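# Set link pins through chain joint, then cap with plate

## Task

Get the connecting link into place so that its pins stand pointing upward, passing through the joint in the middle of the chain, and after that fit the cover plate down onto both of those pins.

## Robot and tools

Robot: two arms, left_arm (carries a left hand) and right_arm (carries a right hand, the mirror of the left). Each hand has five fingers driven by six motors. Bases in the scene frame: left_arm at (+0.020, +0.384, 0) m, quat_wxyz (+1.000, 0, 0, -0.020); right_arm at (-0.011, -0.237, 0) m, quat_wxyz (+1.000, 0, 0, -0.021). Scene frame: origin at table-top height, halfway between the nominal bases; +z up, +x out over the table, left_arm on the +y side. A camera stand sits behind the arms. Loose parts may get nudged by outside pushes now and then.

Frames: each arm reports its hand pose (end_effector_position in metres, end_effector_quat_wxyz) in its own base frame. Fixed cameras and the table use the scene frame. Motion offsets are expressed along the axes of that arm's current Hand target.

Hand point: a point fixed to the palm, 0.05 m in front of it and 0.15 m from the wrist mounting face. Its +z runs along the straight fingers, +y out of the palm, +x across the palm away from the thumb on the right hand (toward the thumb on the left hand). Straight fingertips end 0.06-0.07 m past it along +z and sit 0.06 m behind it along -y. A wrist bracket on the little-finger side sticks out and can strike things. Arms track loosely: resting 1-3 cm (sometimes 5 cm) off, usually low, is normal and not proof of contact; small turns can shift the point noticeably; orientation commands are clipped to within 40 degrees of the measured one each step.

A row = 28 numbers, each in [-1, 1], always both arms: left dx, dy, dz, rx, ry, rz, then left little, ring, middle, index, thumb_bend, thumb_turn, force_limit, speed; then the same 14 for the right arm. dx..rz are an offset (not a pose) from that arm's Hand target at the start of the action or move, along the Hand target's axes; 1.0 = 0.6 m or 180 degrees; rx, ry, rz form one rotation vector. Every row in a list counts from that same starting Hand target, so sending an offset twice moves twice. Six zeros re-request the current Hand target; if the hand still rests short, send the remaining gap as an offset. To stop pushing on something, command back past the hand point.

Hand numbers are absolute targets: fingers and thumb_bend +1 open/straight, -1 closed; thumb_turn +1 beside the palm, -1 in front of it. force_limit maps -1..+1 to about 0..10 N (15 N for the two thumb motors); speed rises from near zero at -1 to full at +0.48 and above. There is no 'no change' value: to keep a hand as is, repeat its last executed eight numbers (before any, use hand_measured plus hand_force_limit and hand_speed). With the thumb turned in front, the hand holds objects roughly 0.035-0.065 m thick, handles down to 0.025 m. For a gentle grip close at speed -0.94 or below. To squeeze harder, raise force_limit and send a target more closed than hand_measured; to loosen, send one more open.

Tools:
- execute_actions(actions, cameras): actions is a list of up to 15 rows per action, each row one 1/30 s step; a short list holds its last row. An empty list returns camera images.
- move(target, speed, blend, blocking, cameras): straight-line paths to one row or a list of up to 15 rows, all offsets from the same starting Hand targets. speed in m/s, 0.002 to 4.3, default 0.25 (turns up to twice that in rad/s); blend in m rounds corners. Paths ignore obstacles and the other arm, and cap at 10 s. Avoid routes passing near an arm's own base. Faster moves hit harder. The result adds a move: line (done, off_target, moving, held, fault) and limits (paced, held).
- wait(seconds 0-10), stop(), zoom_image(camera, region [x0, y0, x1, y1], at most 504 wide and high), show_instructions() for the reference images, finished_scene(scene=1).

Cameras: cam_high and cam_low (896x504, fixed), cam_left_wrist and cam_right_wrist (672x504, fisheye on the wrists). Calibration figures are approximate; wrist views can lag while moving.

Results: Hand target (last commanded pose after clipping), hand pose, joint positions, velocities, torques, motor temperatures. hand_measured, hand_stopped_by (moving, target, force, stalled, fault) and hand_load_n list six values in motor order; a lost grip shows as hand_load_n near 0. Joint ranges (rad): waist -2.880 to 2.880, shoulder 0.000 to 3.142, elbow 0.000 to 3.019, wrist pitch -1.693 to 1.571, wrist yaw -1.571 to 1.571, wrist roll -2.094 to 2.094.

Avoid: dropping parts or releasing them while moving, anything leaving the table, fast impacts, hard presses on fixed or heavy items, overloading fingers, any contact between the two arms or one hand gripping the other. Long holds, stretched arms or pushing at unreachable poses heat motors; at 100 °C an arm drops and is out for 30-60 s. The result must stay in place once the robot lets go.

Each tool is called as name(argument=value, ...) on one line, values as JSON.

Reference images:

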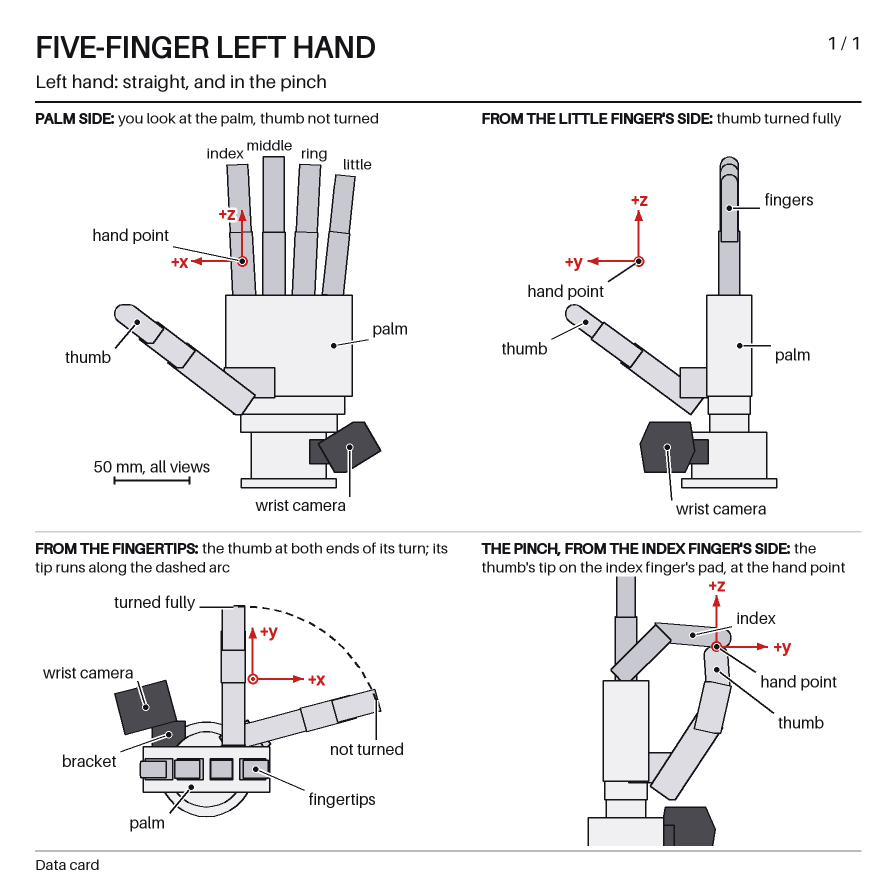

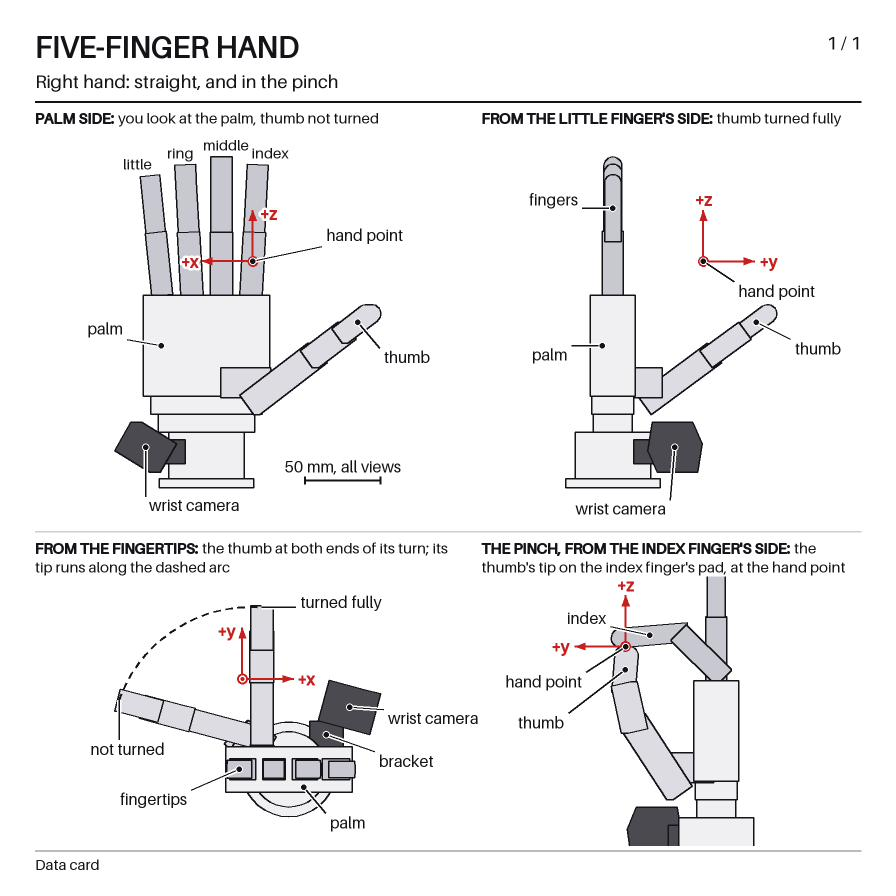

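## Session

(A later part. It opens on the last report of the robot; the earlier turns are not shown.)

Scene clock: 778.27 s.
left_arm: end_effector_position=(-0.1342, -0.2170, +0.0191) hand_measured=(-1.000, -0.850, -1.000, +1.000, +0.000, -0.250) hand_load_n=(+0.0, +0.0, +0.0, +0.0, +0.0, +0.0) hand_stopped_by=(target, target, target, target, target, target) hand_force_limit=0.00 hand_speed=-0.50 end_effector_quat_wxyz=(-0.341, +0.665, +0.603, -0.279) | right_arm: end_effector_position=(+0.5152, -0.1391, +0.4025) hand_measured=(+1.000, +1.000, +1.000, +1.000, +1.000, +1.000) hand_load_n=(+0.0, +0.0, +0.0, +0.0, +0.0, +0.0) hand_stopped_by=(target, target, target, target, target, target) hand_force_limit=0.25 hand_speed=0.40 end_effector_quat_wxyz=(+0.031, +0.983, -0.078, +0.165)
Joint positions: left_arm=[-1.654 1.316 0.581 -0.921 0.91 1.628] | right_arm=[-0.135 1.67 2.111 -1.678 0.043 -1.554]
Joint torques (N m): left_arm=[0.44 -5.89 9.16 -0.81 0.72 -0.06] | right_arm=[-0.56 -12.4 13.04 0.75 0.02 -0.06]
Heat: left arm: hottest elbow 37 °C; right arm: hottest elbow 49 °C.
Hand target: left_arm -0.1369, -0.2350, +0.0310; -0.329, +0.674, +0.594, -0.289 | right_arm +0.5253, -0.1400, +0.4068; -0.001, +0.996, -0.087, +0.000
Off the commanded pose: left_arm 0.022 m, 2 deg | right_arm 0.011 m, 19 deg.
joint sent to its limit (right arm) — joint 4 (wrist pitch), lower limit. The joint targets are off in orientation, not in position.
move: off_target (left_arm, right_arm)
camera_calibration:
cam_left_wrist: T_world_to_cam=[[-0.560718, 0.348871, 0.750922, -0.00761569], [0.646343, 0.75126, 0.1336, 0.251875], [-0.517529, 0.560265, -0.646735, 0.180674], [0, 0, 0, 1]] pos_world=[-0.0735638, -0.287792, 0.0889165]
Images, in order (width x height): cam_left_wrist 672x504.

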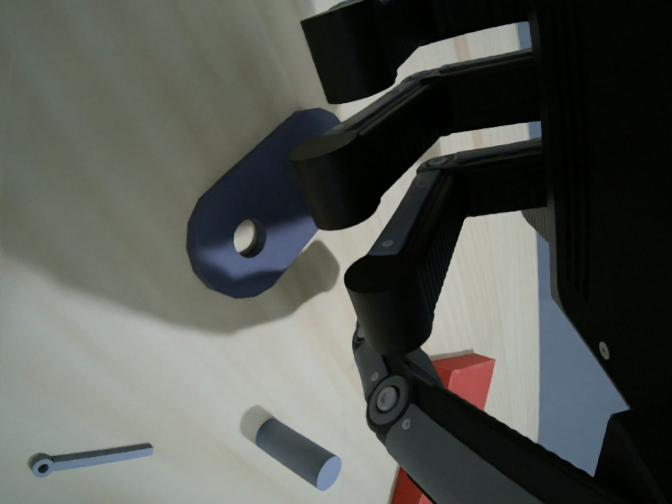

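move(target=[[0.0085,0.0396,0.0305,0,0,0,-1,-0.85,-1,1,0.0,-0.1,0.0,-0.5,0,0,0,0,0,0,1,1,1,1,1,1,0.25,0.4]], speed=0.05, cameras=["cam_left_wrist"])

Scene clock: 780.13 s.
left_arm: end_effector_position=(-0.1354, -0.2322, +0.0060) hand_measured=(-1.000, -0.850, -1.000, +1.000, +0.000, -0.100) hand_load_n=(+0.0, +0.0, +0.0, +0.0, +0.0, +0.0) hand_stopped_by=(target, target, target, target, target, target) hand_force_limit=0.00 hand_speed=-0.50 end_effector_quat_wxyz=(-0.328, +0.671, +0.597, -0.292) | right_arm: end_effector_position=(+0.5152, -0.1391, +0.4025) hand_measured=(+1.000, +1.000, +1.000, +1.000, +1.000, +1.000) hand_load_n=(+0.0, +0.0, +0.0, +0.0, +0.0, +0.0) hand_stopped_by=(target, target, target, target, target, target) hand_force_limit=0.25 hand_speed=0.40 end_effector_quat_wxyz=(+0.031, +0.983, -0.078, +0.165)
Joint positions: left_arm=[-1.654 1.36 0.581 -0.836 0.91 1.628] | right_arm=[-0.135 1.67 2.111 -1.678 0.043 -1.554]
Joint torques (N m): left_arm=[0.79 -4.66 5.15 0.21 0.7 -0.01] | right_arm=[-0.32 -12.92 13.03 0.83 0.02 -0.12]
Heat: left arm: hottest elbow 37 °C; right arm: hottest elbow 49 °C.
Hand target: left_arm -0.1361, -0.2299, +0.0010; -0.329, +0.674, +0.594, -0.289 | right_arm +0.5253, -0.1400, +0.4068; -0.001, +0.996, -0.087, +0.000
Off the commanded pose: left_arm 0.006 m, 1 deg | right_arm 0.011 m, 19 deg.
joint sent to its limit (right arm) — joint 4 (wrist pitch), lower limit. The joint targets are off in orientation, not in position.
move: off_target (right_arm)
camera_calibration:
cam_left_wrist: T_world_to_cam=[[-0.558226, 0.379434, 0.737844, 0.014343], [0.646726, 0.756075, 0.100479, 0.267166], [-0.51974, 0.533273, -0.667451, 0.173586], [0, 0, 0, 1]] pos_world=[-0.074557, -0.300008, 0.0784324]
Images, in order (width x height): cam_left_wrist 672x504.

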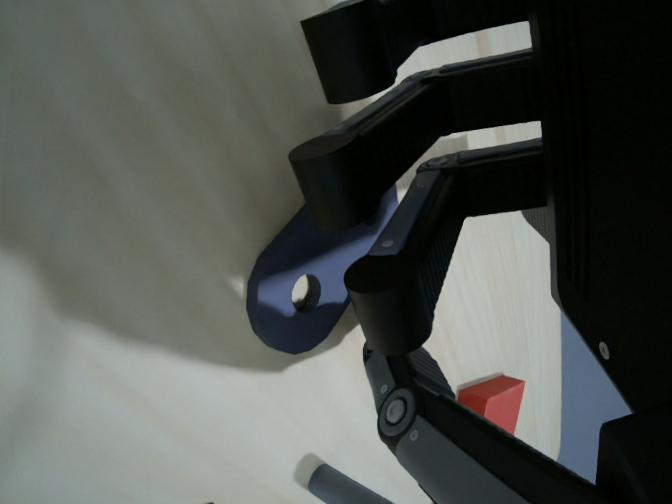

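execute_actions(actions=[[[0,0,0,0,0,0,-1,-0.5,-1,1,0.0,-0.1,0.0,-0.5,0,0,0,0,0,0,1,1,1,1,1,1,0.25,0.4]]], cameras=["cam_left_wrist"])

Scene clock: 783.63 s.
left_arm: end_effector_position=(-0.1354, -0.2323, +0.0060) hand_measured=(-1.000, -0.500, -1.000, +1.000, +0.000, -0.100) hand_load_n=(+0.0, -1.5, +0.0, +0.0, +0.0, +0.0) hand_stopped_by=(target, target, target, target, target, target) hand_force_limit=0.00 hand_speed=-0.50 end_effector_quat_wxyz=(-0.328, +0.672, +0.596, -0.292) | right_arm: end_effector_position=(+0.5152, -0.1391, +0.4025) hand_measured=(+1.000, +1.000, +1.000, +1.000, +1.000, +1.000) hand_load_n=(+0.5, +0.0, +0.0, +0.5, +0.0, +0.0) hand_stopped_by=(target, target, target, target, target, target) hand_force_limit=0.25 hand_speed=0.40 end_effector_quat_wxyz=(+0.031, +0.983, -0.078, +0.165)
Joint positions: left_arm=[-1.654 1.36 0.581 -0.835 0.91 1.628] | right_arm=[-0.135 1.67 2.111 -1.678 0.043 -1.554]
Joint torques (N m): left_arm=[0.15 -5.25 5.19 0.06 0.7 -0.03] | right_arm=[-0.79 -12.92 13.07 0.72 0.04 -0.08]
Heat: left arm: hottest elbow 37 °C; right arm: hottest elbow 49 °C.
Hand target: left_arm -0.1361, -0.2300, +0.0010; -0.329, +0.674, +0.594, -0.289 | right_arm +0.5253, -0.1400, +0.4068; -0.001, +0.996, -0.087, +0.000
Off the commanded pose: left_arm 0.006 m, 1 deg | right_arm 0.011 m, 19 deg.
joint sent to its limit (right arm) — joint 4 (wrist pitch), lower limit. The joint targets are off in orientation, not in position.
camera_calibration:
cam_left_wrist: T_world_to_cam=[[-0.558185, 0.379653, 0.737762, 0.0144558], [0.646744, 0.756092, 0.100236, 0.267267], [-0.519761, 0.533094, -0.667577, 0.173594], [0, 0, 0, 1]] pos_world=[-0.0745569, -0.300108, 0.0784325]
Images, in order (width x height): cam_left_wrist 672x504.

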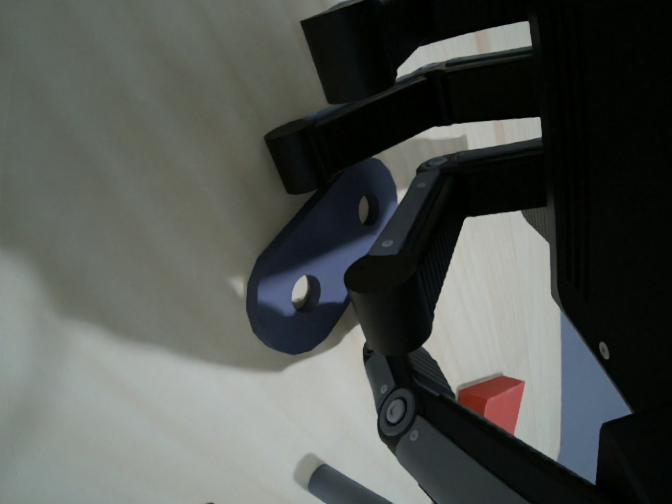

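execute_actions(actions=[[[0,0,0,0,0,0,-1,-0.45,-1,1,0.0,-0.1,0.0,-0.5,0,0,0,0,0,0,1,1,1,1,1,1,0.25,0.4]]], cameras=["cam_left_wrist"])

Scene clock: 784.60 s.
left_arm: end_effector_position=(-0.1355, -0.2331, +0.0075) hand_measured=(-1.000, -0.452, -1.000, +1.000, +0.000, -0.100) hand_load_n=(+0.0, -5.5, +0.0, +0.0, +0.0, +0.0) hand_stopped_by=(target, target, target, target, target, target) hand_force_limit=0.00 hand_speed=-0.50 end_effector_quat_wxyz=(-0.327, +0.672, +0.596, -0.295) | right_arm: end_effector_position=(+0.5152, -0.1391, +0.4025) hand_measured=(+1.000, +1.000, +1.000, +1.000, +1.000, +1.000) hand_load_n=(+0.0, +0.0, +0.0, +0.0, +0.0, +0.0) hand_stopped_by=(target, target, target, target, target, target) hand_force_limit=0.25 hand_speed=0.40 end_effector_quat_wxyz=(+0.031, +0.983, -0.078, +0.165)
Joint positions: left_arm=[-1.653 1.354 0.581 -0.835 0.911 1.627] | right_arm=[-0.135 1.67 2.111 -1.678 0.043 -1.554]
Joint torques (N m): left_arm=[0.56 -4.95 5.27 0.13 0.66 -0.01] | right_arm=[-0.32 -12.28 13.01 0.84 0.05 -0.06]
Heat: left arm: hottest elbow 37 °C; right arm: hottest elbow 49 °C.
Hand target: left_arm -0.1361, -0.2300, +0.0010; -0.329, +0.675, +0.594, -0.289 | right_arm +0.5253, -0.1400, +0.4068; -0.001, +0.996, -0.087, +0.000
Off the commanded pose: left_arm 0.007 m, 1 deg | right_arm 0.011 m, 19 deg.
joint sent to its limit (right arm) — joint 4 (wrist pitch), lower limit. The joint targets are off in orientation, not in position.
camera_calibration:
cam_left_wrist: T_world_to_cam=[[-0.557571, 0.382592, 0.736708, 0.0143809], [0.645753, 0.757575, 0.0953041, 0.268015], [-0.521649, 0.52887, -0.669462, 0.17368], [0, 0, 0, 1]] pos_world=[-0.0744532, -0.300398, 0.0801348]
Images, in order (width x height): cam_left_wrist 672x504.

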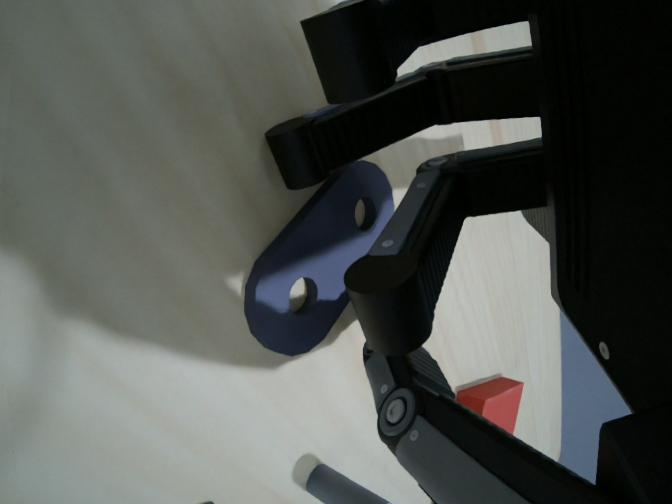

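execute_actions(actions=[[[0,0,0,0,0,0,-1,-0.49,-1,1,0.0,-0.3,0.0,-0.6,0,0,0,0,0,0,1,1,1,1,1,1,0.25,0.4]]], cameras=["cam_left_wrist"])

Scene clock: 785.47 s.
left_arm: end_effector_position=(-0.1354, -0.2327, +0.0064) hand_measured=(-1.000, -0.490, -1.000, +1.000, +0.000, -0.300) hand_load_n=(+0.0, -1.5, +0.0, +0.0, -0.5, +1.0) hand_stopped_by=(target, target, target, target, target, target) hand_force_limit=0.00 hand_speed=-0.60 end_effector_quat_wxyz=(-0.328, +0.671, +0.597, -0.293) | right_arm: end_effector_position=(+0.5152, -0.1391, +0.4025) hand_measured=(+1.000, +1.000, +1.000, +1.000, +1.000, +1.000) hand_load_n=(+0.0, +0.0, +0.0, +0.0, +0.0, +0.0) hand_stopped_by=(target, target, target, target, target, target) hand_force_limit=0.25 hand_speed=0.40 end_effector_quat_wxyz=(+0.031, +0.983, -0.078, +0.165)
Joint positions: left_arm=[-1.653 1.358 0.581 -0.835 0.91 1.627] | right_arm=[-0.135 1.67 2.111 -1.678 0.043 -1.554]
Joint torques (N m): left_arm=[0.21 -5.13 5.2 0.21 0.69 -0.02] | right_arm=[-0.67 -12.98 13.05 0.65 0.05 -0.08]
Heat: left arm: hottest elbow 37 °C; right arm: hottest elbow 49 °C.
Hand target: left_arm -0.1361, -0.2299, +0.0010; -0.329, +0.674, +0.594, -0.289 | right_arm +0.5253, -0.1400, +0.4068; -0.001, +0.996, -0.087, +0.000
Off the commanded pose: left_arm 0.006 m, 1 deg | right_arm 0.011 m, 19 deg.
joint sent to its limit (right arm) — joint 4 (wrist pitch), lower limit. The joint targets are off in orientation, not in position.
camera_calibration:
cam_left_wrist: T_world_to_cam=[[-0.558441, 0.37981, 0.737488, 0.0143976], [0.645638, 0.757209, 0.0989233, 0.267603], [-0.52086, 0.531393, -0.668076, 0.173518], [0, 0, 0, 1]] pos_world=[-0.0743556, -0.300306, 0.0788332]
Images, in order (width x height): cam_left_wrist 672x504.

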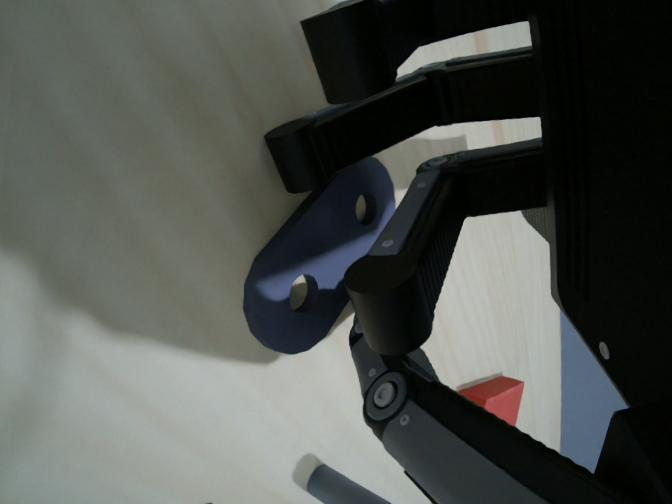

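execute_actions(actions=[[[0,0,0,0,0,0,-1,-0.49,-1,1,0.0,-0.37,0.0,-0.7,0,0,0,0,0,0,1,1,1,1,1,1,0.25,0.4]]], cameras=["cam_left_wrist"])

execute_actions(actions=[[[0,0,0,0,0,0,-1,-0.49,-1,1,0.0,-0.43,0.1,-0.7,0,0,0,0,0,0,1,1,1,1,1,1,0.25,0.4]]], cameras=["cam_left_wrist"])

Scene clock: 786.40 s.
left_arm: end_effector_position=(-0.1355, -0.2327, +0.0065) hand_measured=(-1.000, -0.490, -1.000, +1.000, +0.000, -0.370) hand_load_n=(+0.0, -1.0, +0.0, +0.0, -1.0, +1.5) hand_stopped_by=(target, target, target, target, target, target) hand_force_limit=0.00 hand_speed=-0.70 end_effector_quat_wxyz=(-0.328, +0.671, +0.597, -0.293) | right_arm: end_effector_position=(+0.5152, -0.1391, +0.4025) hand_measured=(+1.000, +1.000, +1.000, +1.000, +1.000, +1.000) hand_load_n=(+0.0, +0.0, +0.0, +0.0, +0.0, +0.0) hand_stopped_by=(target, target, target, target, target, target) hand_force_limit=0.25 hand_speed=0.40 end_effector_quat_wxyz=(+0.031, +0.983, -0.078, +0.165)
Joint positions: left_arm=[-1.653 1.358 0.581 -0.835 0.911 1.627] | right_arm=[-0.135 1.67 2.111 -1.678 0.043 -1.554]
Joint torques (N m): left_arm=[0.09 -4.84 5.2 0.14 0.68 -0.01] | right_arm=[-0.67 -12.86 13.05 0.79 0.03 -0.08]
Heat: left arm: hottest elbow 37 °C; right arm: hottest elbow 49 °C.
Hand target: left_arm -0.1361, -0.2299, +0.0009; -0.329, +0.675, +0.594, -0.289 | right_arm +0.5253, -0.1400, +0.4068; -0.001, +0.996, -0.087, +0.000
Off the commanded pose: left_arm 0.006 m, 1 deg | right_arm 0.011 m, 19 deg.
joint sent to its limit (right arm) — joint 4 (wrist pitch), lower limit. The joint targets are off in orientation, not in position.
camera_calibration:
cam_left_wrist: T_world_to_cam=[[-0.557838, 0.379798, 0.73795, 0.0142734], [0.645693, 0.757233, 0.0983761, 0.267711], [-0.521437, 0.531367, -0.667647, 0.173449], [0, 0, 0, 1]] pos_world=[-0.0744539, -0.300306, 0.0789335]
Images, in order (width x height): cam_left_wrist 672x504.

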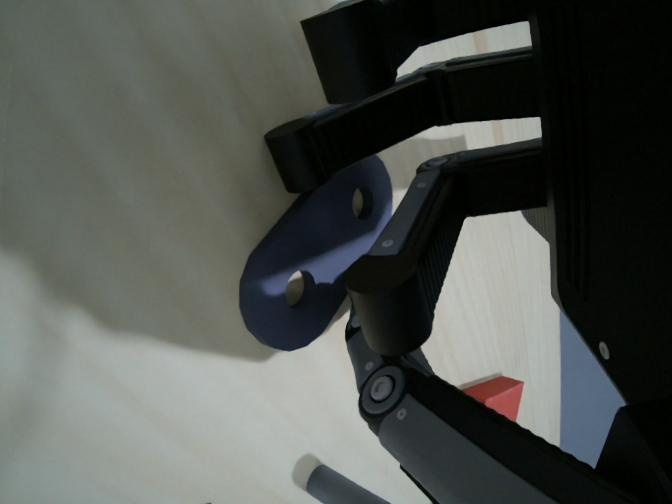

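Scene clock: 787.10 s.
left_arm: end_effector_position=(-0.1358, -0.2326, +0.0066) hand_measured=(-1.000, -0.490, -1.000, +1.000, +0.000, -0.430) hand_load_n=(+0.0, +0.0, +0.0, +0.0, -1.5, +2.0) hand_stopped_by=(target, target, target, target, target, target) hand_force_limit=0.10 hand_speed=-0.70 end_effector_quat_wxyz=(-0.329, +0.671, +0.596, -0.294) | right_arm: end_effector_position=(+0.5152, -0.1391, +0.4025) hand_measured=(+1.000, +1.000, +1.000, +1.000, +1.000, +1.000) hand_load_n=(+0.0, +0.0, +0.0, +0.0, +0.0, +0.5) hand_stopped_by=(target, target, target, target, target, target) hand_force_limit=0.25 hand_speed=0.40 end_effector_quat_wxyz=(+0.031, +0.983, -0.078, +0.165)
Joint positions: left_arm=[-1.653 1.358 0.581 -0.835 0.912 1.626] | right_arm=[-0.135 1.67 2.111 -1.678 0.043 -1.554]
Joint torques (N m): left_arm=[0.38 -4.78 5.16 0.13 0.62 0] | right_arm=[-0.44 -12.28 13.05 0.79 0.03 -0.08]
Heat: left arm: hottest elbow 37 °C; right arm: hottest elbow 49 °C.
Hand target: left_arm -0.1361, -0.2299, +0.0010; -0.329, +0.674, +0.594, -0.289 | right_arm +0.5253, -0.1400, +0.4068; -0.001, +0.996, -0.087, +0.000
Off the commanded pose: left_arm 0.006 m, 1 deg | right_arm 0.011 m, 19 deg.
joint sent to its limit (right arm) — joint 4 (wrist pitch), lower limit. The joint targets are off in orientation, not in position.
camera_calibration:
cam_left_wrist: T_world_to_cam=[[-0.556866, 0.379306, 0.738936, 0.0140105], [0.645648, 0.757345, 0.0978083, 0.267914], [-0.52253, 0.531559, -0.666638, 0.173244], [0, 0, 0, 1]] pos_world=[-0.0746509, -0.300307, 0.078934]
Images, in order (width x height): cam_left_wrist 672x504.

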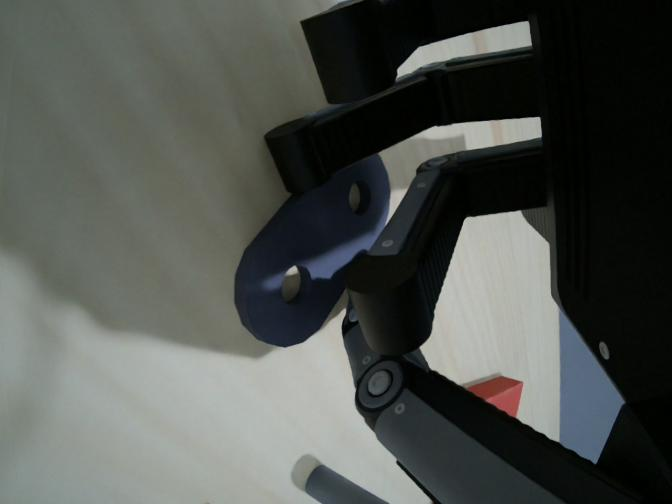

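zoom_image(camera="cam_left_wrist", region=[240, 110, 400, 230])

Scaled by 3.150 from the camera's 672x504 image, which has a finer 960x720 frame.

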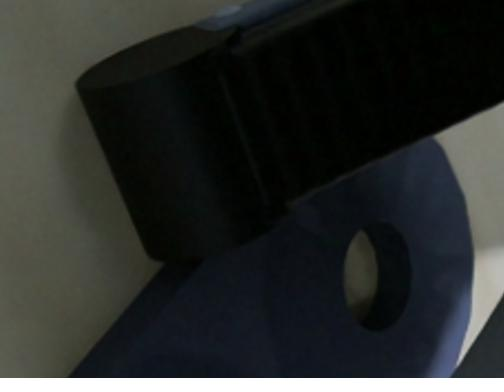

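execute_actions(actions=[[[0,0,0,0,0,0,-1,-0.49,-1,1,0.0,-0.47,0.1,-0.7,0,0,0,0,0,0,1,1,1,1,1,1,0.25,0.4]]], cameras=["cam_left_wrist"])

Scene clock: 788.87 s.
left_arm: end_effector_position=(-0.1358, -0.2326, +0.0067) hand_measured=(-1.000, -0.490, -1.000, +1.000, +0.000, -0.470) hand_load_n=(+0.5, +0.0, +0.5, +0.0, -1.0, +2.0) hand_stopped_by=(target, target, target, target, target, target) hand_force_limit=0.10 hand_speed=-0.70 end_effector_quat_wxyz=(-0.329, +0.671, +0.597, -0.294) | right_arm: end_effector_position=(+0.5152, -0.1391, +0.4025) hand_measured=(+1.000, +1.000, +1.000, +1.000, +1.000, +1.000) hand_load_n=(+0.0, +0.0, +0.0, +0.0, +0.0, +0.0) hand_stopped_by=(target, target, target, target, target, target) hand_force_limit=0.25 hand_speed=0.40 end_effector_quat_wxyz=(+0.031, +0.983, -0.078, +0.165)
Joint positions: left_arm=[-1.653 1.358 0.581 -0.835 0.913 1.626] | right_arm=[-0.135 1.67 2.111 -1.678 0.043 -1.554]
Joint torques (N m): left_arm=[0.21 -5.13 5.04 0.12 0.59 0.01] | right_arm=[-0.38 -12.86 12.92 0.72 0.06 -0.1]
Heat: left arm: hottest elbow 37 °C; right arm: hottest elbow 49 °C.
Hand target: left_arm -0.1360, -0.2300, +0.0009; -0.329, +0.674, +0.594, -0.289 | right_arm +0.5253, -0.1400, +0.4068; -0.001, +0.996, -0.087, +0.000
Off the commanded pose: left_arm 0.006 m, 1 deg | right_arm 0.011 m, 19 deg.
joint sent to its limit (right arm) — joint 4 (wrist pitch), lower limit. The joint targets are off in orientation, not in position.
camera_calibration:
cam_left_wrist: T_world_to_cam=[[-0.556671, 0.378898, 0.739293, 0.0138751], [0.645491, 0.757477, 0.0978228, 0.267941], [-0.522933, 0.531662, -0.666241, 0.173214], [0, 0, 0, 1]] pos_world=[-0.07465, -0.300308, 0.0789341]
Images, in order (width x height): cam_left_wrist 672x504.

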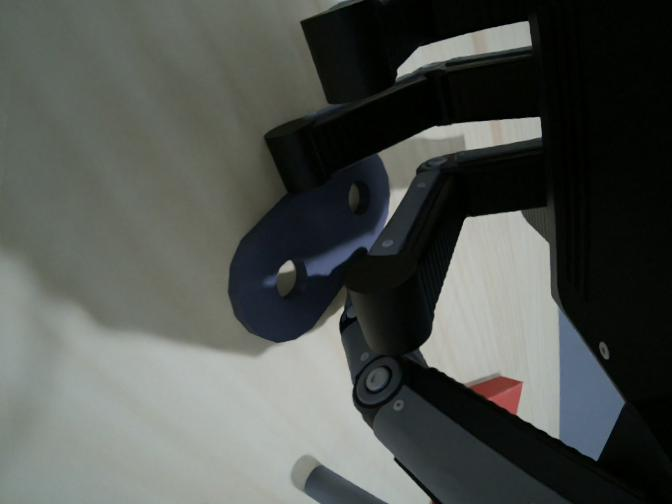

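execute_actions(actions=[[[0,0,0,0,0,0,-1,-0.49,-1,1,0.0,-0.51,0.2,-0.7,0,0,0,0,0,0,1,1,1,1,1,1,0.25,0.4]]], cameras=["cam_left_wrist"])

execute_actions(actions=[[[0,0,0,0,0,0,-1,-0.49,-1,1,0.0,-0.55,0.2,-0.7,0,0,0,0,0,0,1,1,1,1,1,1,0.25,0.4]]], cameras=["cam_left_wrist"])

Scene clock: 789.90 s.
left_arm: end_effector_position=(-0.1361, -0.2326, +0.0069) hand_measured=(-1.000, -0.490, -1.000, +1.000, +0.000, -0.510) hand_load_n=(+0.0, -0.5, +0.0, +0.0, +0.5, +6.5) hand_stopped_by=(target, target, target, target, target, target) hand_force_limit=0.20 hand_speed=-0.70 end_effector_quat_wxyz=(-0.329, +0.670, +0.596, -0.294) | right_arm: end_effector_position=(+0.5152, -0.1391, +0.4025) hand_measured=(+1.000, +1.000, +1.000, +1.000, +1.000, +1.000) hand_load_n=(+0.0, +0.0, +0.0, +0.0, +0.0, +0.0) hand_stopped_by=(target, target, target, target, target, target) hand_force_limit=0.25 hand_speed=0.40 end_effector_quat_wxyz=(+0.031, +0.983, -0.078, +0.165)
Joint positions: left_arm=[-1.653 1.358 0.581 -0.835 0.914 1.626] | right_arm=[-0.135 1.67 2.111 -1.678 0.043 -1.554]
Joint torques (N m): left_arm=[-0.03 -5.13 5.16 0.05 0.53 -0.03] | right_arm=[-0.56 -12.45 13.08 0.75 0.04 -0.07]
Heat: left arm: hottest elbow 37 °C; right arm: hottest elbow 49 °C.
Hand target: left_arm -0.1361, -0.2300, +0.0010; -0.329, +0.674, +0.594, -0.289 | right_arm +0.5253, -0.1400, +0.4068; -0.001, +0.996, -0.087, +0.000
Off the commanded pose: left_arm 0.006 m, 1 deg | right_arm 0.011 m, 19 deg.
joint sent to its limit (right arm) — joint 4 (wrist pitch), lower limit. The joint targets are off in orientation, not in position.
camera_calibration:
cam_left_wrist: T_world_to_cam=[[-0.555705, 0.37844, 0.740253, 0.0135682], [0.645416, 0.757623, 0.0971904, 0.268006], [-0.524052, 0.53178, -0.665266, 0.173053], [0, 0, 0, 1]] pos_world=[-0.0747469, -0.300209, 0.0790346]
Images, in order (width x height): cam_left_wrist 672x504.

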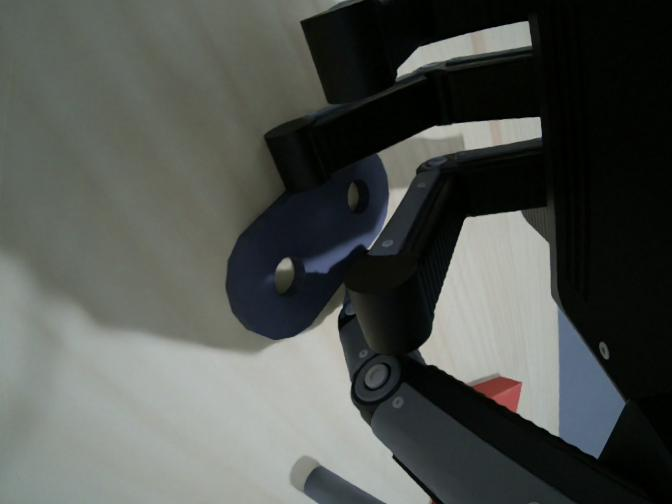

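Scene clock: 790.60 s.
left_arm: end_effector_position=(-0.1362, -0.2326, +0.0069) hand_measured=(-1.000, -0.490, -1.000, +1.000, +0.000, -0.526) hand_load_n=(+0.0, -0.5, +0.0, +0.0, +1.0, +9.5) hand_stopped_by=(target, target, target, target, target, force) hand_force_limit=0.20 hand_speed=-0.70 end_effector_quat_wxyz=(-0.329, +0.670, +0.596, -0.294) | right_arm: end_effector_position=(+0.5152, -0.1391, +0.4025) hand_measured=(+1.000, +1.000, +1.000, +1.000, +1.000, +1.000) hand_load_n=(+0.0, +0.0, +0.0, +0.0, +0.0, +0.5) hand_stopped_by=(target, target, target, target, target, target) hand_force_limit=0.25 hand_speed=0.40 end_effector_quat_wxyz=(+0.031, +0.983, -0.078, +0.165)
Joint positions: left_arm=[-1.653 1.358 0.581 -0.835 0.915 1.626] | right_arm=[-0.135 1.67 2.111 -1.678 0.043 -1.554]
Joint torques (N m): left_arm=[0.15 -4.89 5.23 0.25 0.51 -0.01] | right_arm=[-0.62 -12.92 13.03 0.8 0.05 -0.07]
Heat: left arm: hottest elbow 37 °C; right arm: hottest elbow 49 °C.
Hand target: left_arm -0.1360, -0.2300, +0.0009; -0.329, +0.674, +0.594, -0.289 | right_arm +0.5253, -0.1400, +0.4068; -0.001, +0.996, -0.087, +0.000
Off the commanded pose: left_arm 0.007 m, 1 deg | right_arm 0.011 m, 19 deg.
joint sent to its limit (right arm) — joint 4 (wrist pitch), lower limit. The joint targets are off in orientation, not in position.
camera_calibration:
cam_left_wrist: T_world_to_cam=[[-0.555444, 0.378385, 0.740477, 0.0134983], [0.645406, 0.75766, 0.0969643, 0.268099], [-0.52434, 0.531767, -0.66505, 0.172958], [0, 0, 0, 1]] pos_world=[-0.0748461, -0.300209, 0.0790348]
Images, in order (width x height): cam_left_wrist 672x504.

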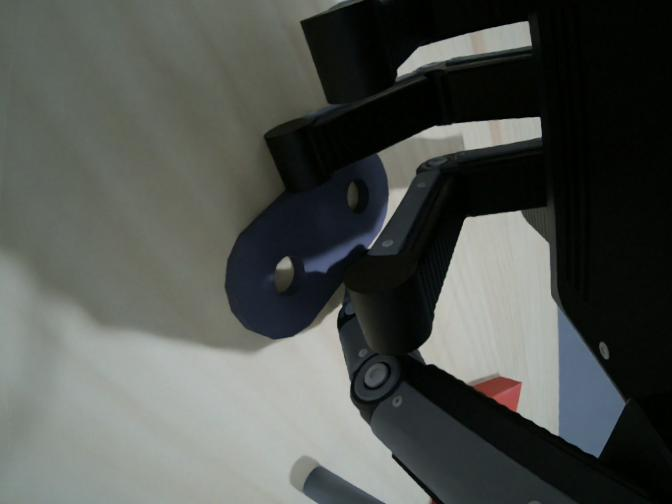

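move(target=[[0,-0.0396,-0.0306,0,0,0,-1,-0.49,-1,1,0.0,-0.55,0.2,-0.7,0,0,0,0,0,0,1,1,1,1,1,1,0.25,0.4]], speed=0.04, cameras=["cam_left_wrist"])

Scene clock: 792.17 s.
left_arm: end_effector_position=(-0.1343, -0.2176, +0.0220) hand_measured=(-1.000, -0.490, -1.000, +1.000, +0.000, -0.526) hand_load_n=(+0.0, +0.0, +0.0, +0.0, +0.5, +0.0) hand_stopped_by=(target, target, target, target, target, force) hand_force_limit=0.20 hand_speed=-0.70 end_effector_quat_wxyz=(-0.338, +0.666, +0.602, -0.282) | right_arm: end_effector_position=(+0.5152, -0.1391, +0.4025) hand_measured=(+1.000, +1.000, +1.000, +1.000, +1.000, +1.000) hand_load_n=(+0.0, +0.0, +0.0, +0.0, +0.0, +0.0) hand_stopped_by=(target, target, target, target, target, target) hand_force_limit=0.25 hand_speed=0.40 end_effector_quat_wxyz=(+0.031, +0.983, -0.078, +0.165)
Joint positions: left_arm=[-1.654 1.303 0.581 -0.924 0.91 1.626] | right_arm=[-0.135 1.67 2.111 -1.678 0.043 -1.554]
Joint torques (N m): left_arm=[0.5 -6.3 8.25 -0.69 0.73 -0.04] | right_arm=[-0.44 -12.81 12.97 0.64 0.03 -0.09]
Heat: left arm: hottest elbow 37 °C; right arm: hottest elbow 49 °C.
Hand target: left_arm -0.1362, -0.2300, +0.0310; -0.329, +0.674, +0.594, -0.289 | right_arm +0.5253, -0.1400, +0.4068; -0.001, +0.996, -0.087, +0.000
Off the commanded pose: left_arm 0.015 m, 2 deg | right_arm 0.011 m, 19 deg.
joint sent to its limit (right arm) — joint 4 (wrist pitch), lower limit. The joint targets are off in orientation, not in position.
move: off_target (left_arm, right_arm)
camera_calibration:
cam_left_wrist: T_world_to_cam=[[-0.560685, 0.354608, 0.748255, -0.00836833], [0.645637, 0.753023, 0.126923, 0.252468], [-0.518445, 0.554265, -0.651157, 0.181373], [0, 0, 0, 1]] pos_world=[-0.0736624, -0.287675, 0.09232]
Images, in order (width x height): cam_left_wrist 672x504.

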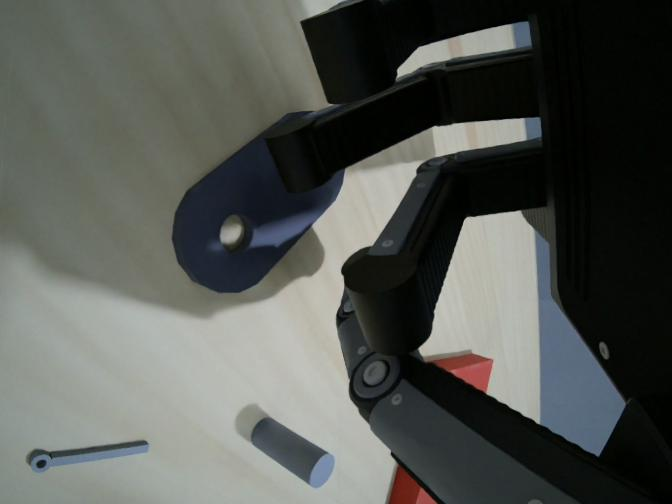

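move(target=[[0,-0.0264,-0.0204,0,0,0,-0.4,-1,-1,1,0.0,-0.6,0.0,-0.3,0,0,0,0,0,0,1,1,1,1,1,1,0.25,0.4]], speed=0.06, cameras=["cam_left_wrist"])

Scene clock: 800.77 s.
left_arm: end_effector_position=(-0.1339, -0.2116, +0.0380) hand_measured=(-0.400, -1.000, -1.000, +1.000, +0.000, -0.600) hand_load_n=(+0.0, +0.0, +0.0, +0.0, +0.0, +0.0) hand_stopped_by=(target, target, target, target, target, target) hand_force_limit=0.00 hand_speed=-0.30 end_effector_quat_wxyz=(-0.342, +0.664, +0.604, -0.278) | right_arm: end_effector_position=(+0.5152, -0.1391, +0.4025) hand_measured=(+1.000, +1.000, +1.000, +1.000, +1.000, +1.000) hand_load_n=(+0.0, +0.0, +0.0, +0.0, +0.0, +0.0) hand_stopped_by=(target, target, target, target, target, target) hand_force_limit=0.25 hand_speed=0.40 end_effector_quat_wxyz=(+0.031, +0.983, -0.078, +0.165)
Joint positions: left_arm=[-1.654 1.257 0.594 -0.996 0.91 1.626] | right_arm=[-0.135 1.67 2.111 -1.678 0.043 -1.554]
Joint torques (N m): left_arm=[0.56 -5.48 9.81 -0.72 0.69 -0.04] | right_arm=[-0.79 -12.92 12.92 0.73 0.04 -0.08]
Heat: left arm: hottest elbow 37 °C; right arm: hottest elbow 49 °C.
Hand target: left_arm -0.1363, -0.2300, +0.0510; -0.329, +0.674, +0.594, -0.289 | right_arm +0.5253, -0.1400, +0.4068; -0.001, +0.996, -0.087, +0.000
Off the commanded pose: left_arm 0.023 m, 3 deg | right_arm 0.011 m, 19 deg.
joint sent to its limit (right arm) — joint 4 (wrist pitch), lower limit. The joint targets are off in orientation, not in position.
move: off_target (left_arm, right_arm)
camera_calibration:
cam_left_wrist: T_world_to_cam=[[-0.561299, 0.34536, 0.75211, -0.0244435], [0.645756, 0.751152, 0.137008, 0.244921], [-0.517632, 0.562582, -0.644639, 0.190318], [0, 0, 0, 1]] pos_world=[-0.0733644, -0.2826, 0.107515]
Images, in order (width x height): cam_left_wrist 672x504.

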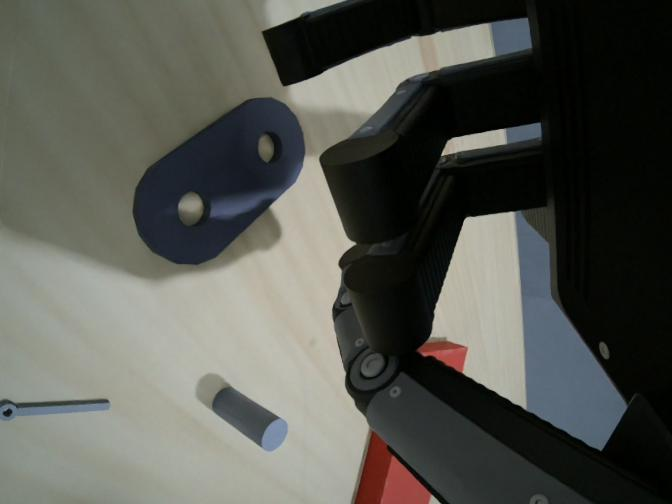

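move(target=[[0.0029,0.0055,-0.0314,0.0992,-0.0392,-0.0218,-1,-0.2,-1,1,1,1,0.0,-0.2,0,0,0,0,0,0,1,1,1,1,1,1,0.25,0.4]], speed=0.1, cameras=["cam_left_wrist"])

Scene clock: 810.43 s.
left_arm: end_effector_position=(-0.1215, -0.2239, +0.0575) hand_measured=(-1.000, -0.200, -1.000, +1.000, +1.000, +1.000) hand_load_n=(+0.0, +0.0, +0.0, +0.0, +0.0, -0.5) hand_stopped_by=(target, target, target, target, target, target) hand_force_limit=0.00 hand_speed=-0.20 end_effector_quat_wxyz=(-0.403, +0.577, +0.584, -0.405) | right_arm: end_effector_position=(+0.5152, -0.1391, +0.4025) hand_measured=(+1.000, +1.000, +1.000, +1.000, +1.000, +1.000) hand_load_n=(+0.0, +0.0, +0.0, +0.0, +0.0, +0.0) hand_stopped_by=(target, target, target, target, target, target) hand_force_limit=0.25 hand_speed=0.40 end_effector_quat_wxyz=(+0.031, +0.983, -0.078, +0.165)
Joint positions: left_arm=[-1.413 1.362 0.594 -1.187 1.187 1.977] | right_arm=[-0.135 1.67 2.111 -1.678 0.043 -1.554]
Joint torques (N m): left_arm=[1.26 -4.37 6.78 -1.29 1.03 -0.04] | right_arm=[-0.44 -12.75 13.07 0.88 0.06 -0.07]
Heat: left arm: hottest elbow 37 °C; right arm: hottest elbow 49 °C.
Hand target: left_arm -0.1194, -0.2304, +0.0600; -0.403, +0.576, +0.584, -0.407 | right_arm +0.5253, -0.1400, +0.4068; -0.001, +0.996, -0.087, +0.000
Off the commanded pose: left_arm 0.007 m, 0 deg | right_arm 0.011 m, 19 deg.
joint sent to its limit (right arm) — joint 4 (wrist pitch), lower limit. The joint targets are off in orientation, not in position.
move: off_target (right_arm)
camera_calibration:
cam_left_wrist: T_world_to_cam=[[-0.352074, 0.303744, 0.885316, -0.0194656], [0.550505, 0.832172, -0.0665846, 0.261728], [-0.75696, 0.463928, -0.460199, 0.154503], [0, 0, 0, 1]] pos_world=[-0.0339837, -0.283568, 0.105762]
Images, in order (width x height): cam_left_wrist 672x504.

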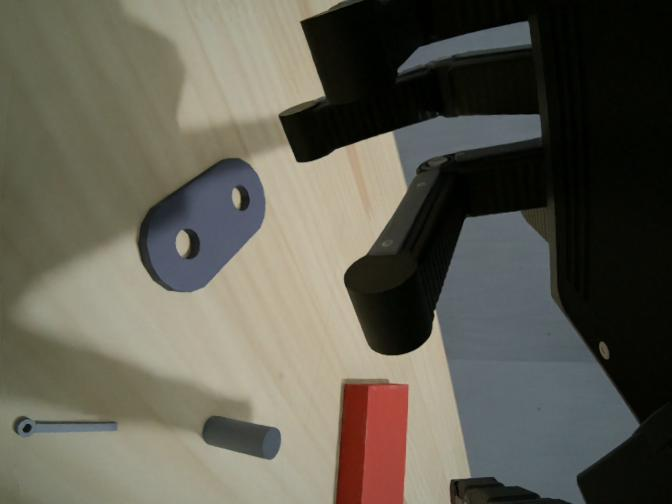

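move(target=[[0,0,0,0,0,0,-1,-0.2,-1,-0.2,1,1,0.0,-0.2,0,0,0,0,0,0,1,1,1,1,1,1,0.25,0.4]], speed=0.1, cameras=["cam_left_wrist"])

Scene clock: 811.53 s.
left_arm: end_effector_position=(-0.1216, -0.2239, +0.0576) hand_measured=(-1.000, -0.200, -1.000, -0.200, +1.000, +1.000) hand_load_n=(+0.0, +0.0, +0.0, +0.0, +0.0, -0.5) hand_stopped_by=(target, target, target, target, target, target) hand_force_limit=0.00 hand_speed=-0.20 end_effector_quat_wxyz=(-0.403, +0.577, +0.584, -0.405) | right_arm: end_effector_position=(+0.5152, -0.1391, +0.4025) hand_measured=(+1.000, +1.000, +1.000, +1.000, +1.000, +1.000) hand_load_n=(+0.0, +0.0, +0.0, +0.0, +0.0, +0.0) hand_stopped_by=(target, target, target, target, target, target) hand_force_limit=0.25 hand_speed=0.40 end_effector_quat_wxyz=(+0.031, +0.983, -0.078, +0.165)
Joint positions: left_arm=[-1.413 1.362 0.594 -1.188 1.187 1.979] | right_arm=[-0.135 1.67 2.111 -1.678 0.043 -1.554]
Joint torques (N m): left_arm=[1.32 -4.6 6.8 -1.26 1 -0.02] | right_arm=[-0.56 -12.45 13.04 0.81 0.06 -0.1]
Heat: left arm: hottest elbow 37 °C; right arm: hottest elbow 49 °C.
Hand target: left_arm -0.1194, -0.2304, +0.0601; -0.402, +0.576, +0.584, -0.407 | right_arm +0.5253, -0.1400, +0.4068; -0.001, +0.996, -0.087, +0.000
Off the commanded pose: left_arm 0.007 m, 0 deg | right_arm 0.011 m, 19 deg.
joint sent to its limit (right arm) — joint 4 (wrist pitch), lower limit. The joint targets are off in orientation, not in position.
move: off_target (right_arm)
camera_calibration:
cam_left_wrist: T_world_to_cam=[[-0.351586, 0.304916, 0.885107, -0.0191304], [0.550766, 0.831901, -0.0678093, 0.261842], [-0.756997, 0.463646, -0.460422, 0.154369], [0, 0, 0, 1]] pos_world=[-0.0340829, -0.283566, 0.105762]
Images, in order (width x height): cam_left_wrist 672x504.

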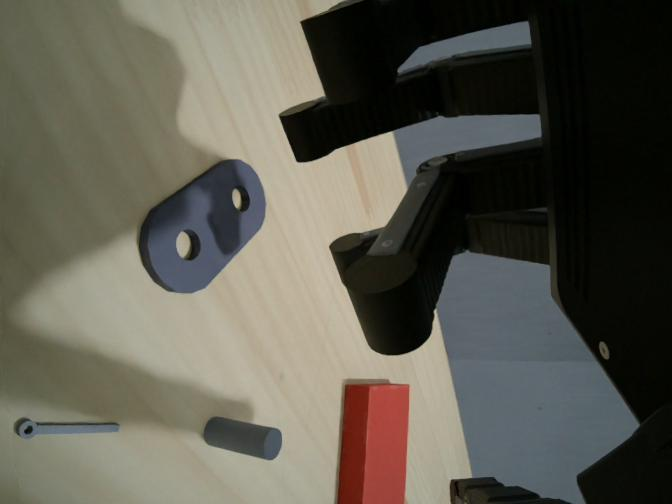

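move(target=[[0.0080,0.0424,0.0057,0,0,0,-1,-0.2,-1,-0.2,1,1,0.0,-0.2,0,0,0,0,0,0,1,1,1,1,1,1,0.25,0.4]], speed=0.1, cameras=["cam_left_wrist"])

Scene clock: 814.27 s.
left_arm: end_effector_position=(-0.1154, -0.2281, +0.0405) hand_measured=(-1.000, -0.200, -1.000, -0.200, +1.000, +1.000) hand_load_n=(+0.0, +0.0, +0.0, +0.0, +0.0, +0.0) hand_stopped_by=(target, target, target, target, target, target) hand_force_limit=0.00 hand_speed=-0.20 end_effector_quat_wxyz=(-0.403, +0.577, +0.582, -0.408) | right_arm: end_effector_position=(+0.5152, -0.1391, +0.4025) hand_measured=(+1.000, +1.000, +1.000, +1.000, +1.000, +1.000) hand_load_n=(+0.0, +0.0, +0.0, +0.0, +0.0, +0.0) hand_stopped_by=(target, target, target, target, target, target) hand_force_limit=0.25 hand_speed=0.40 end_effector_quat_wxyz=(+0.031, +0.983, -0.078, +0.165)
Joint positions: left_arm=[-1.39 1.433 0.594 -1.166 1.182 2.037] | right_arm=[-0.135 1.67 2.111 -1.678 0.043 -1.554]
Joint torques (N m): left_arm=[1.14 -5.19 4.07 -0.46 0.77 -0.02] | right_arm=[-0.5 -12.45 12.98 0.8 0.03 -0.05]
Heat: left arm: hottest elbow 37 °C; right arm: hottest elbow 49 °C.
Hand target: left_arm -0.1139, -0.2255, +0.0350; -0.403, +0.576, +0.584, -0.407 | right_arm +0.5253, -0.1400, +0.4068; -0.001, +0.996, -0.087, +0.000
Off the commanded pose: left_arm 0.006 m, 0 deg | right_arm 0.011 m, 19 deg.
joint sent to its limit (right arm) — joint 4 (wrist pitch), lower limit. The joint targets are off in orientation, not in position.
move: off_target (right_arm)
camera_calibration:
cam_left_wrist: T_world_to_cam=[[-0.34858, 0.308713, 0.884979, 0.000633245], [0.549489, 0.832228, -0.0738762, 0.260848], [-0.759311, 0.460535, -0.459733, 0.152161], [0, 0, 0, 1]] pos_world=[-0.0275746, -0.287356, 0.0886634]
Images, in order (width x height): cam_left_wrist 672x504.

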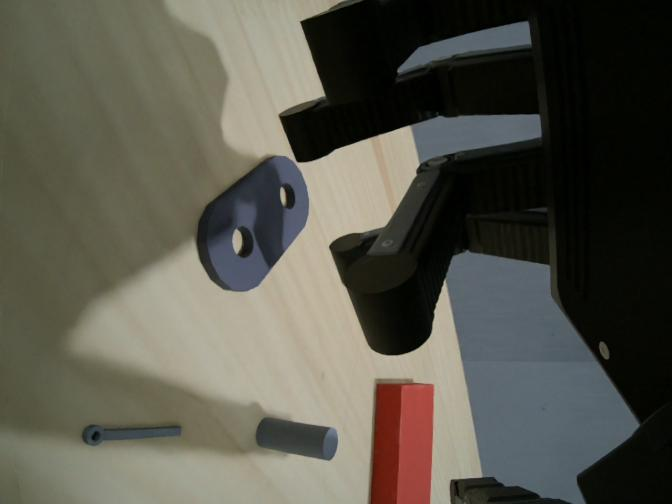

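move(target=[[0,0.0149,0.0054,-0.0333,0,0,-1,-0.2,-1,-0.2,1,1,0.0,-0.2,0,0,0,0,0,0,1,1,1,1,1,1,0.25,0.4]], speed=0.08, cameras=["cam_left_wrist"])

Scene clock: 816.70 s.
left_arm: end_effector_position=(-0.1120, -0.2292, +0.0268) hand_measured=(-1.000, -0.200, -1.000, -0.200, +1.000, +1.000) hand_load_n=(+0.0, -0.5, +0.0, +0.5, +0.0, -0.5) hand_stopped_by=(target, target, target, target, target, target) hand_force_limit=0.00 hand_speed=-0.20 end_effector_quat_wxyz=(-0.373, +0.594, +0.605, -0.378) | right_arm: end_effector_position=(+0.5152, -0.1391, +0.4025) hand_measured=(+1.000, +1.000, +1.000, +1.000, +1.000, +1.000) hand_load_n=(-0.5, +0.0, +0.0, +0.0, +0.0, +0.0) hand_stopped_by=(target, target, target, target, target, target) hand_force_limit=0.25 hand_speed=0.40 end_effector_quat_wxyz=(+0.031, +0.983, -0.078, +0.165)
Joint positions: left_arm=[-1.426 1.381 0.566 -1.012 1.103 1.855] | right_arm=[-0.135 1.67 2.111 -1.678 0.043 -1.554]
Joint torques (N m): left_arm=[0.26 -6.53 4.37 -0.29 0.81 -0.16] | right_arm=[-0.79 -12.92 13.03 0.68 0.04 -0.06]
Heat: left arm: hottest elbow 37 °C; right arm: hottest elbow 49 °C.
Hand target: left_arm -0.1139, -0.2254, +0.0255; -0.372, +0.596, +0.604, -0.376 | right_arm +0.5253, -0.1400, +0.4068; -0.001, +0.996, -0.087, +0.000
Off the commanded pose: left_arm 0.004 m, 0 deg | right_arm 0.011 m, 19 deg.
joint sent to its limit (right arm) — joint 4 (wrist pitch), lower limit. The joint targets are off in orientation, not in position.
move: off_target (right_arm)
camera_calibration:
cam_left_wrist: T_world_to_cam=[[-0.438083, 0.301885, 0.846728, 0.00371207], [0.547563, 0.83663, -0.0149847, 0.258174], [-0.712922, 0.457073, -0.531814, 0.155221], [0, 0, 0, 1]] pos_world=[-0.0290801, -0.288064, 0.0832741]
Images, in order (width x height): cam_left_wrist 672x504.

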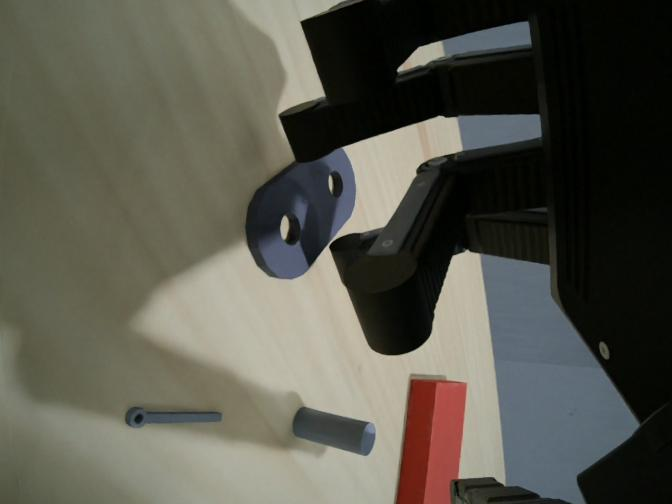

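move(target=[[0.0042,-0.03,-0.0146,0,0,0,-1,-0.2,-1,-0.2,1,1,0.0,-0.2,0,0,0,0,0,0,1,1,1,1,1,1,0.25,0.4],[0.0042,-0.03,-0.0146,0,0,0,-1,0.0,-1,0.0,1,1,0.0,-0.2,0,0,0,0,0,0,1,1,1,1,1,1,0.25,0.4]], speed=0.08, cameras=["cam_left_wrist"])

Scene clock: 819.43 s.
left_arm: end_effector_position=(-0.1128, -0.2232, +0.0422) hand_measured=(-1.000, +0.000, -1.000, +0.000, +1.000, +1.000) hand_load_n=(+0.0, +0.0, +0.0, +0.0, +0.0, +0.0) hand_stopped_by=(target, target, target, target, target, target) hand_force_limit=0.00 hand_speed=-0.20 end_effector_quat_wxyz=(-0.371, +0.595, +0.604, -0.379) | right_arm: end_effector_position=(+0.5152, -0.1391, +0.4025) hand_measured=(+1.000, +1.000, +1.000, +1.000, +1.000, +1.000) hand_load_n=(+0.0, +0.0, +0.5, +0.0, +0.0, +0.0) hand_stopped_by=(target, target, target, target, target, target) hand_force_limit=0.25 hand_speed=0.40 end_effector_quat_wxyz=(+0.031, +0.983, -0.078, +0.165)
Joint positions: left_arm=[-1.426 1.319 0.566 -1.069 1.102 1.854] | right_arm=[-0.135 1.67 2.111 -1.678 0.043 -1.554]
Joint torques (N m): left_arm=[0.26 -6.07 6.05 -0.99 0.79 -0.15] | right_arm=[-0.38 -12.63 13.11 0.66 0.01 -0.09]
Heat: left arm: hottest elbow 36 °C; right arm: hottest elbow 49 °C.
Hand target: left_arm -0.1139, -0.2229, +0.0455; -0.372, +0.596, +0.604, -0.376 | right_arm +0.5253, -0.1400, +0.4068; -0.001, +0.996, -0.087, +0.000
Off the commanded pose: left_arm 0.003 m, 0 deg | right_arm 0.011 m, 19 deg.
joint sent to its limit (right arm) — joint 4 (wrist pitch), lower limit. The joint targets are off in orientation, not in position.
move: off_target (right_arm)
camera_calibration:
cam_left_wrist: T_world_to_cam=[[-0.439526, 0.305231, 0.844779, -0.0108311], [0.547173, 0.836833, -0.0176739, 0.253884], [-0.712333, 0.454472, -0.534824, 0.159751], [0, 0, 0, 1]] pos_world=[-0.0298831, -0.281755, 0.0990757]
Images, in order (width x height): cam_left_wrist 672x504.

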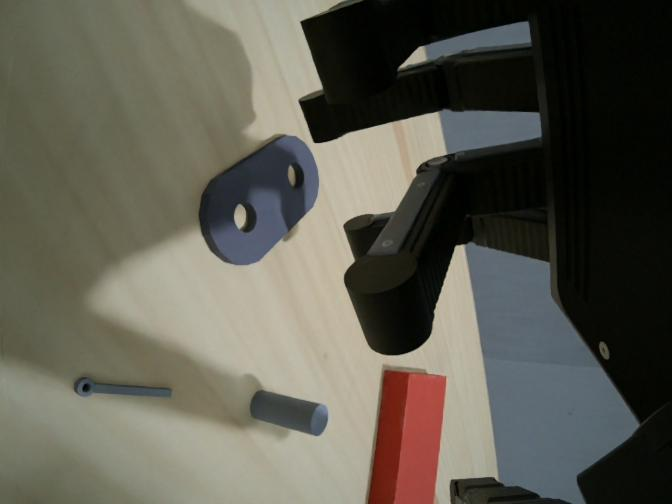

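move(target=[[0,0.0292,0.0142,0,0,0,-1,0.0,-1,0.0,1,1,0.0,-0.2,0,0,0,0,0,0,1,1,1,1,1,1,0.25,0.4]], speed=0.06, cameras=["cam_left_wrist"])

Scene clock: 821.30 s.
left_arm: end_effector_position=(-0.1120, -0.2279, +0.0312) hand_measured=(-1.000, +0.000, -1.000, +0.000, +1.000, +1.000) hand_load_n=(+0.0, +0.0, +0.0, +0.0, +0.0, +0.0) hand_stopped_by=(target, target, target, target, target, target) hand_force_limit=0.00 hand_speed=-0.20 end_effector_quat_wxyz=(-0.367, +0.597, +0.602, -0.382) | right_arm: end_effector_position=(+0.5152, -0.1391, +0.4025) hand_measured=(+1.000, +1.000, +1.000, +1.000, +1.000, +1.000) hand_load_n=(+0.0, +0.0, +0.0, +0.0, +0.0, +0.0) hand_stopped_by=(target, target, target, target, target, target) hand_force_limit=0.25 hand_speed=0.40 end_effector_quat_wxyz=(+0.031, +0.983, -0.078, +0.165)
Joint positions: left_arm=[-1.426 1.353 0.56 -1.017 1.102 1.854] | right_arm=[-0.135 1.67 2.111 -1.678 0.043 -1.554]
Joint torques (N m): left_arm=[0.32 -4.19 4.53 -0.31 0.79 -0.17] | right_arm=[-0.5 -12.34 13.01 0.62 0.03 -0.07]
Heat: left arm: hottest elbow 36 °C; right arm: hottest elbow 49 °C.
Hand target: left_arm -0.1138, -0.2231, +0.0260; -0.372, +0.596, +0.604, -0.376 | right_arm +0.5253, -0.1400, +0.4068; -0.001, +0.996, -0.087, +0.000
Off the commanded pose: left_arm 0.007 m, 1 deg | right_arm 0.011 m, 19 deg.
joint sent to its limit (right arm) — joint 4 (wrist pitch), lower limit. The joint targets are off in orientation, not in position.
move: off_target (right_arm)
camera_calibration:
cam_left_wrist: T_world_to_cam=[[-0.441287, 0.315086, 0.84023, 0.00248923], [0.547249, 0.836557, -0.0262952, 0.257562], [-0.711186, 0.448211, -0.541592, 0.155465], [0, 0, 0, 1]] pos_world=[-0.0292875, -0.285931, 0.0888797]
Images, in order (width x height): cam_left_wrist 672x504.

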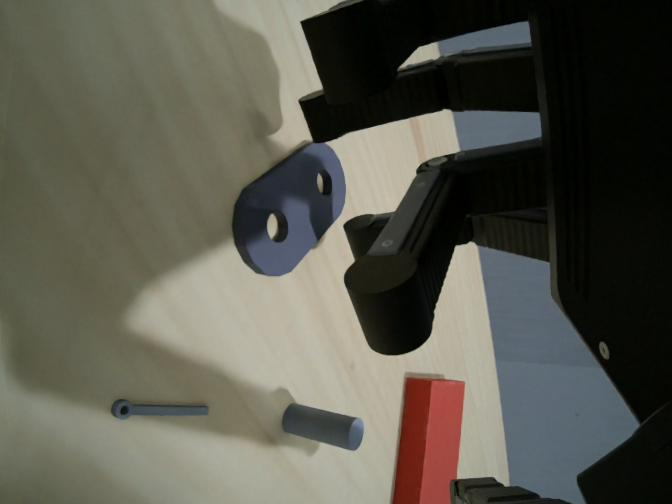

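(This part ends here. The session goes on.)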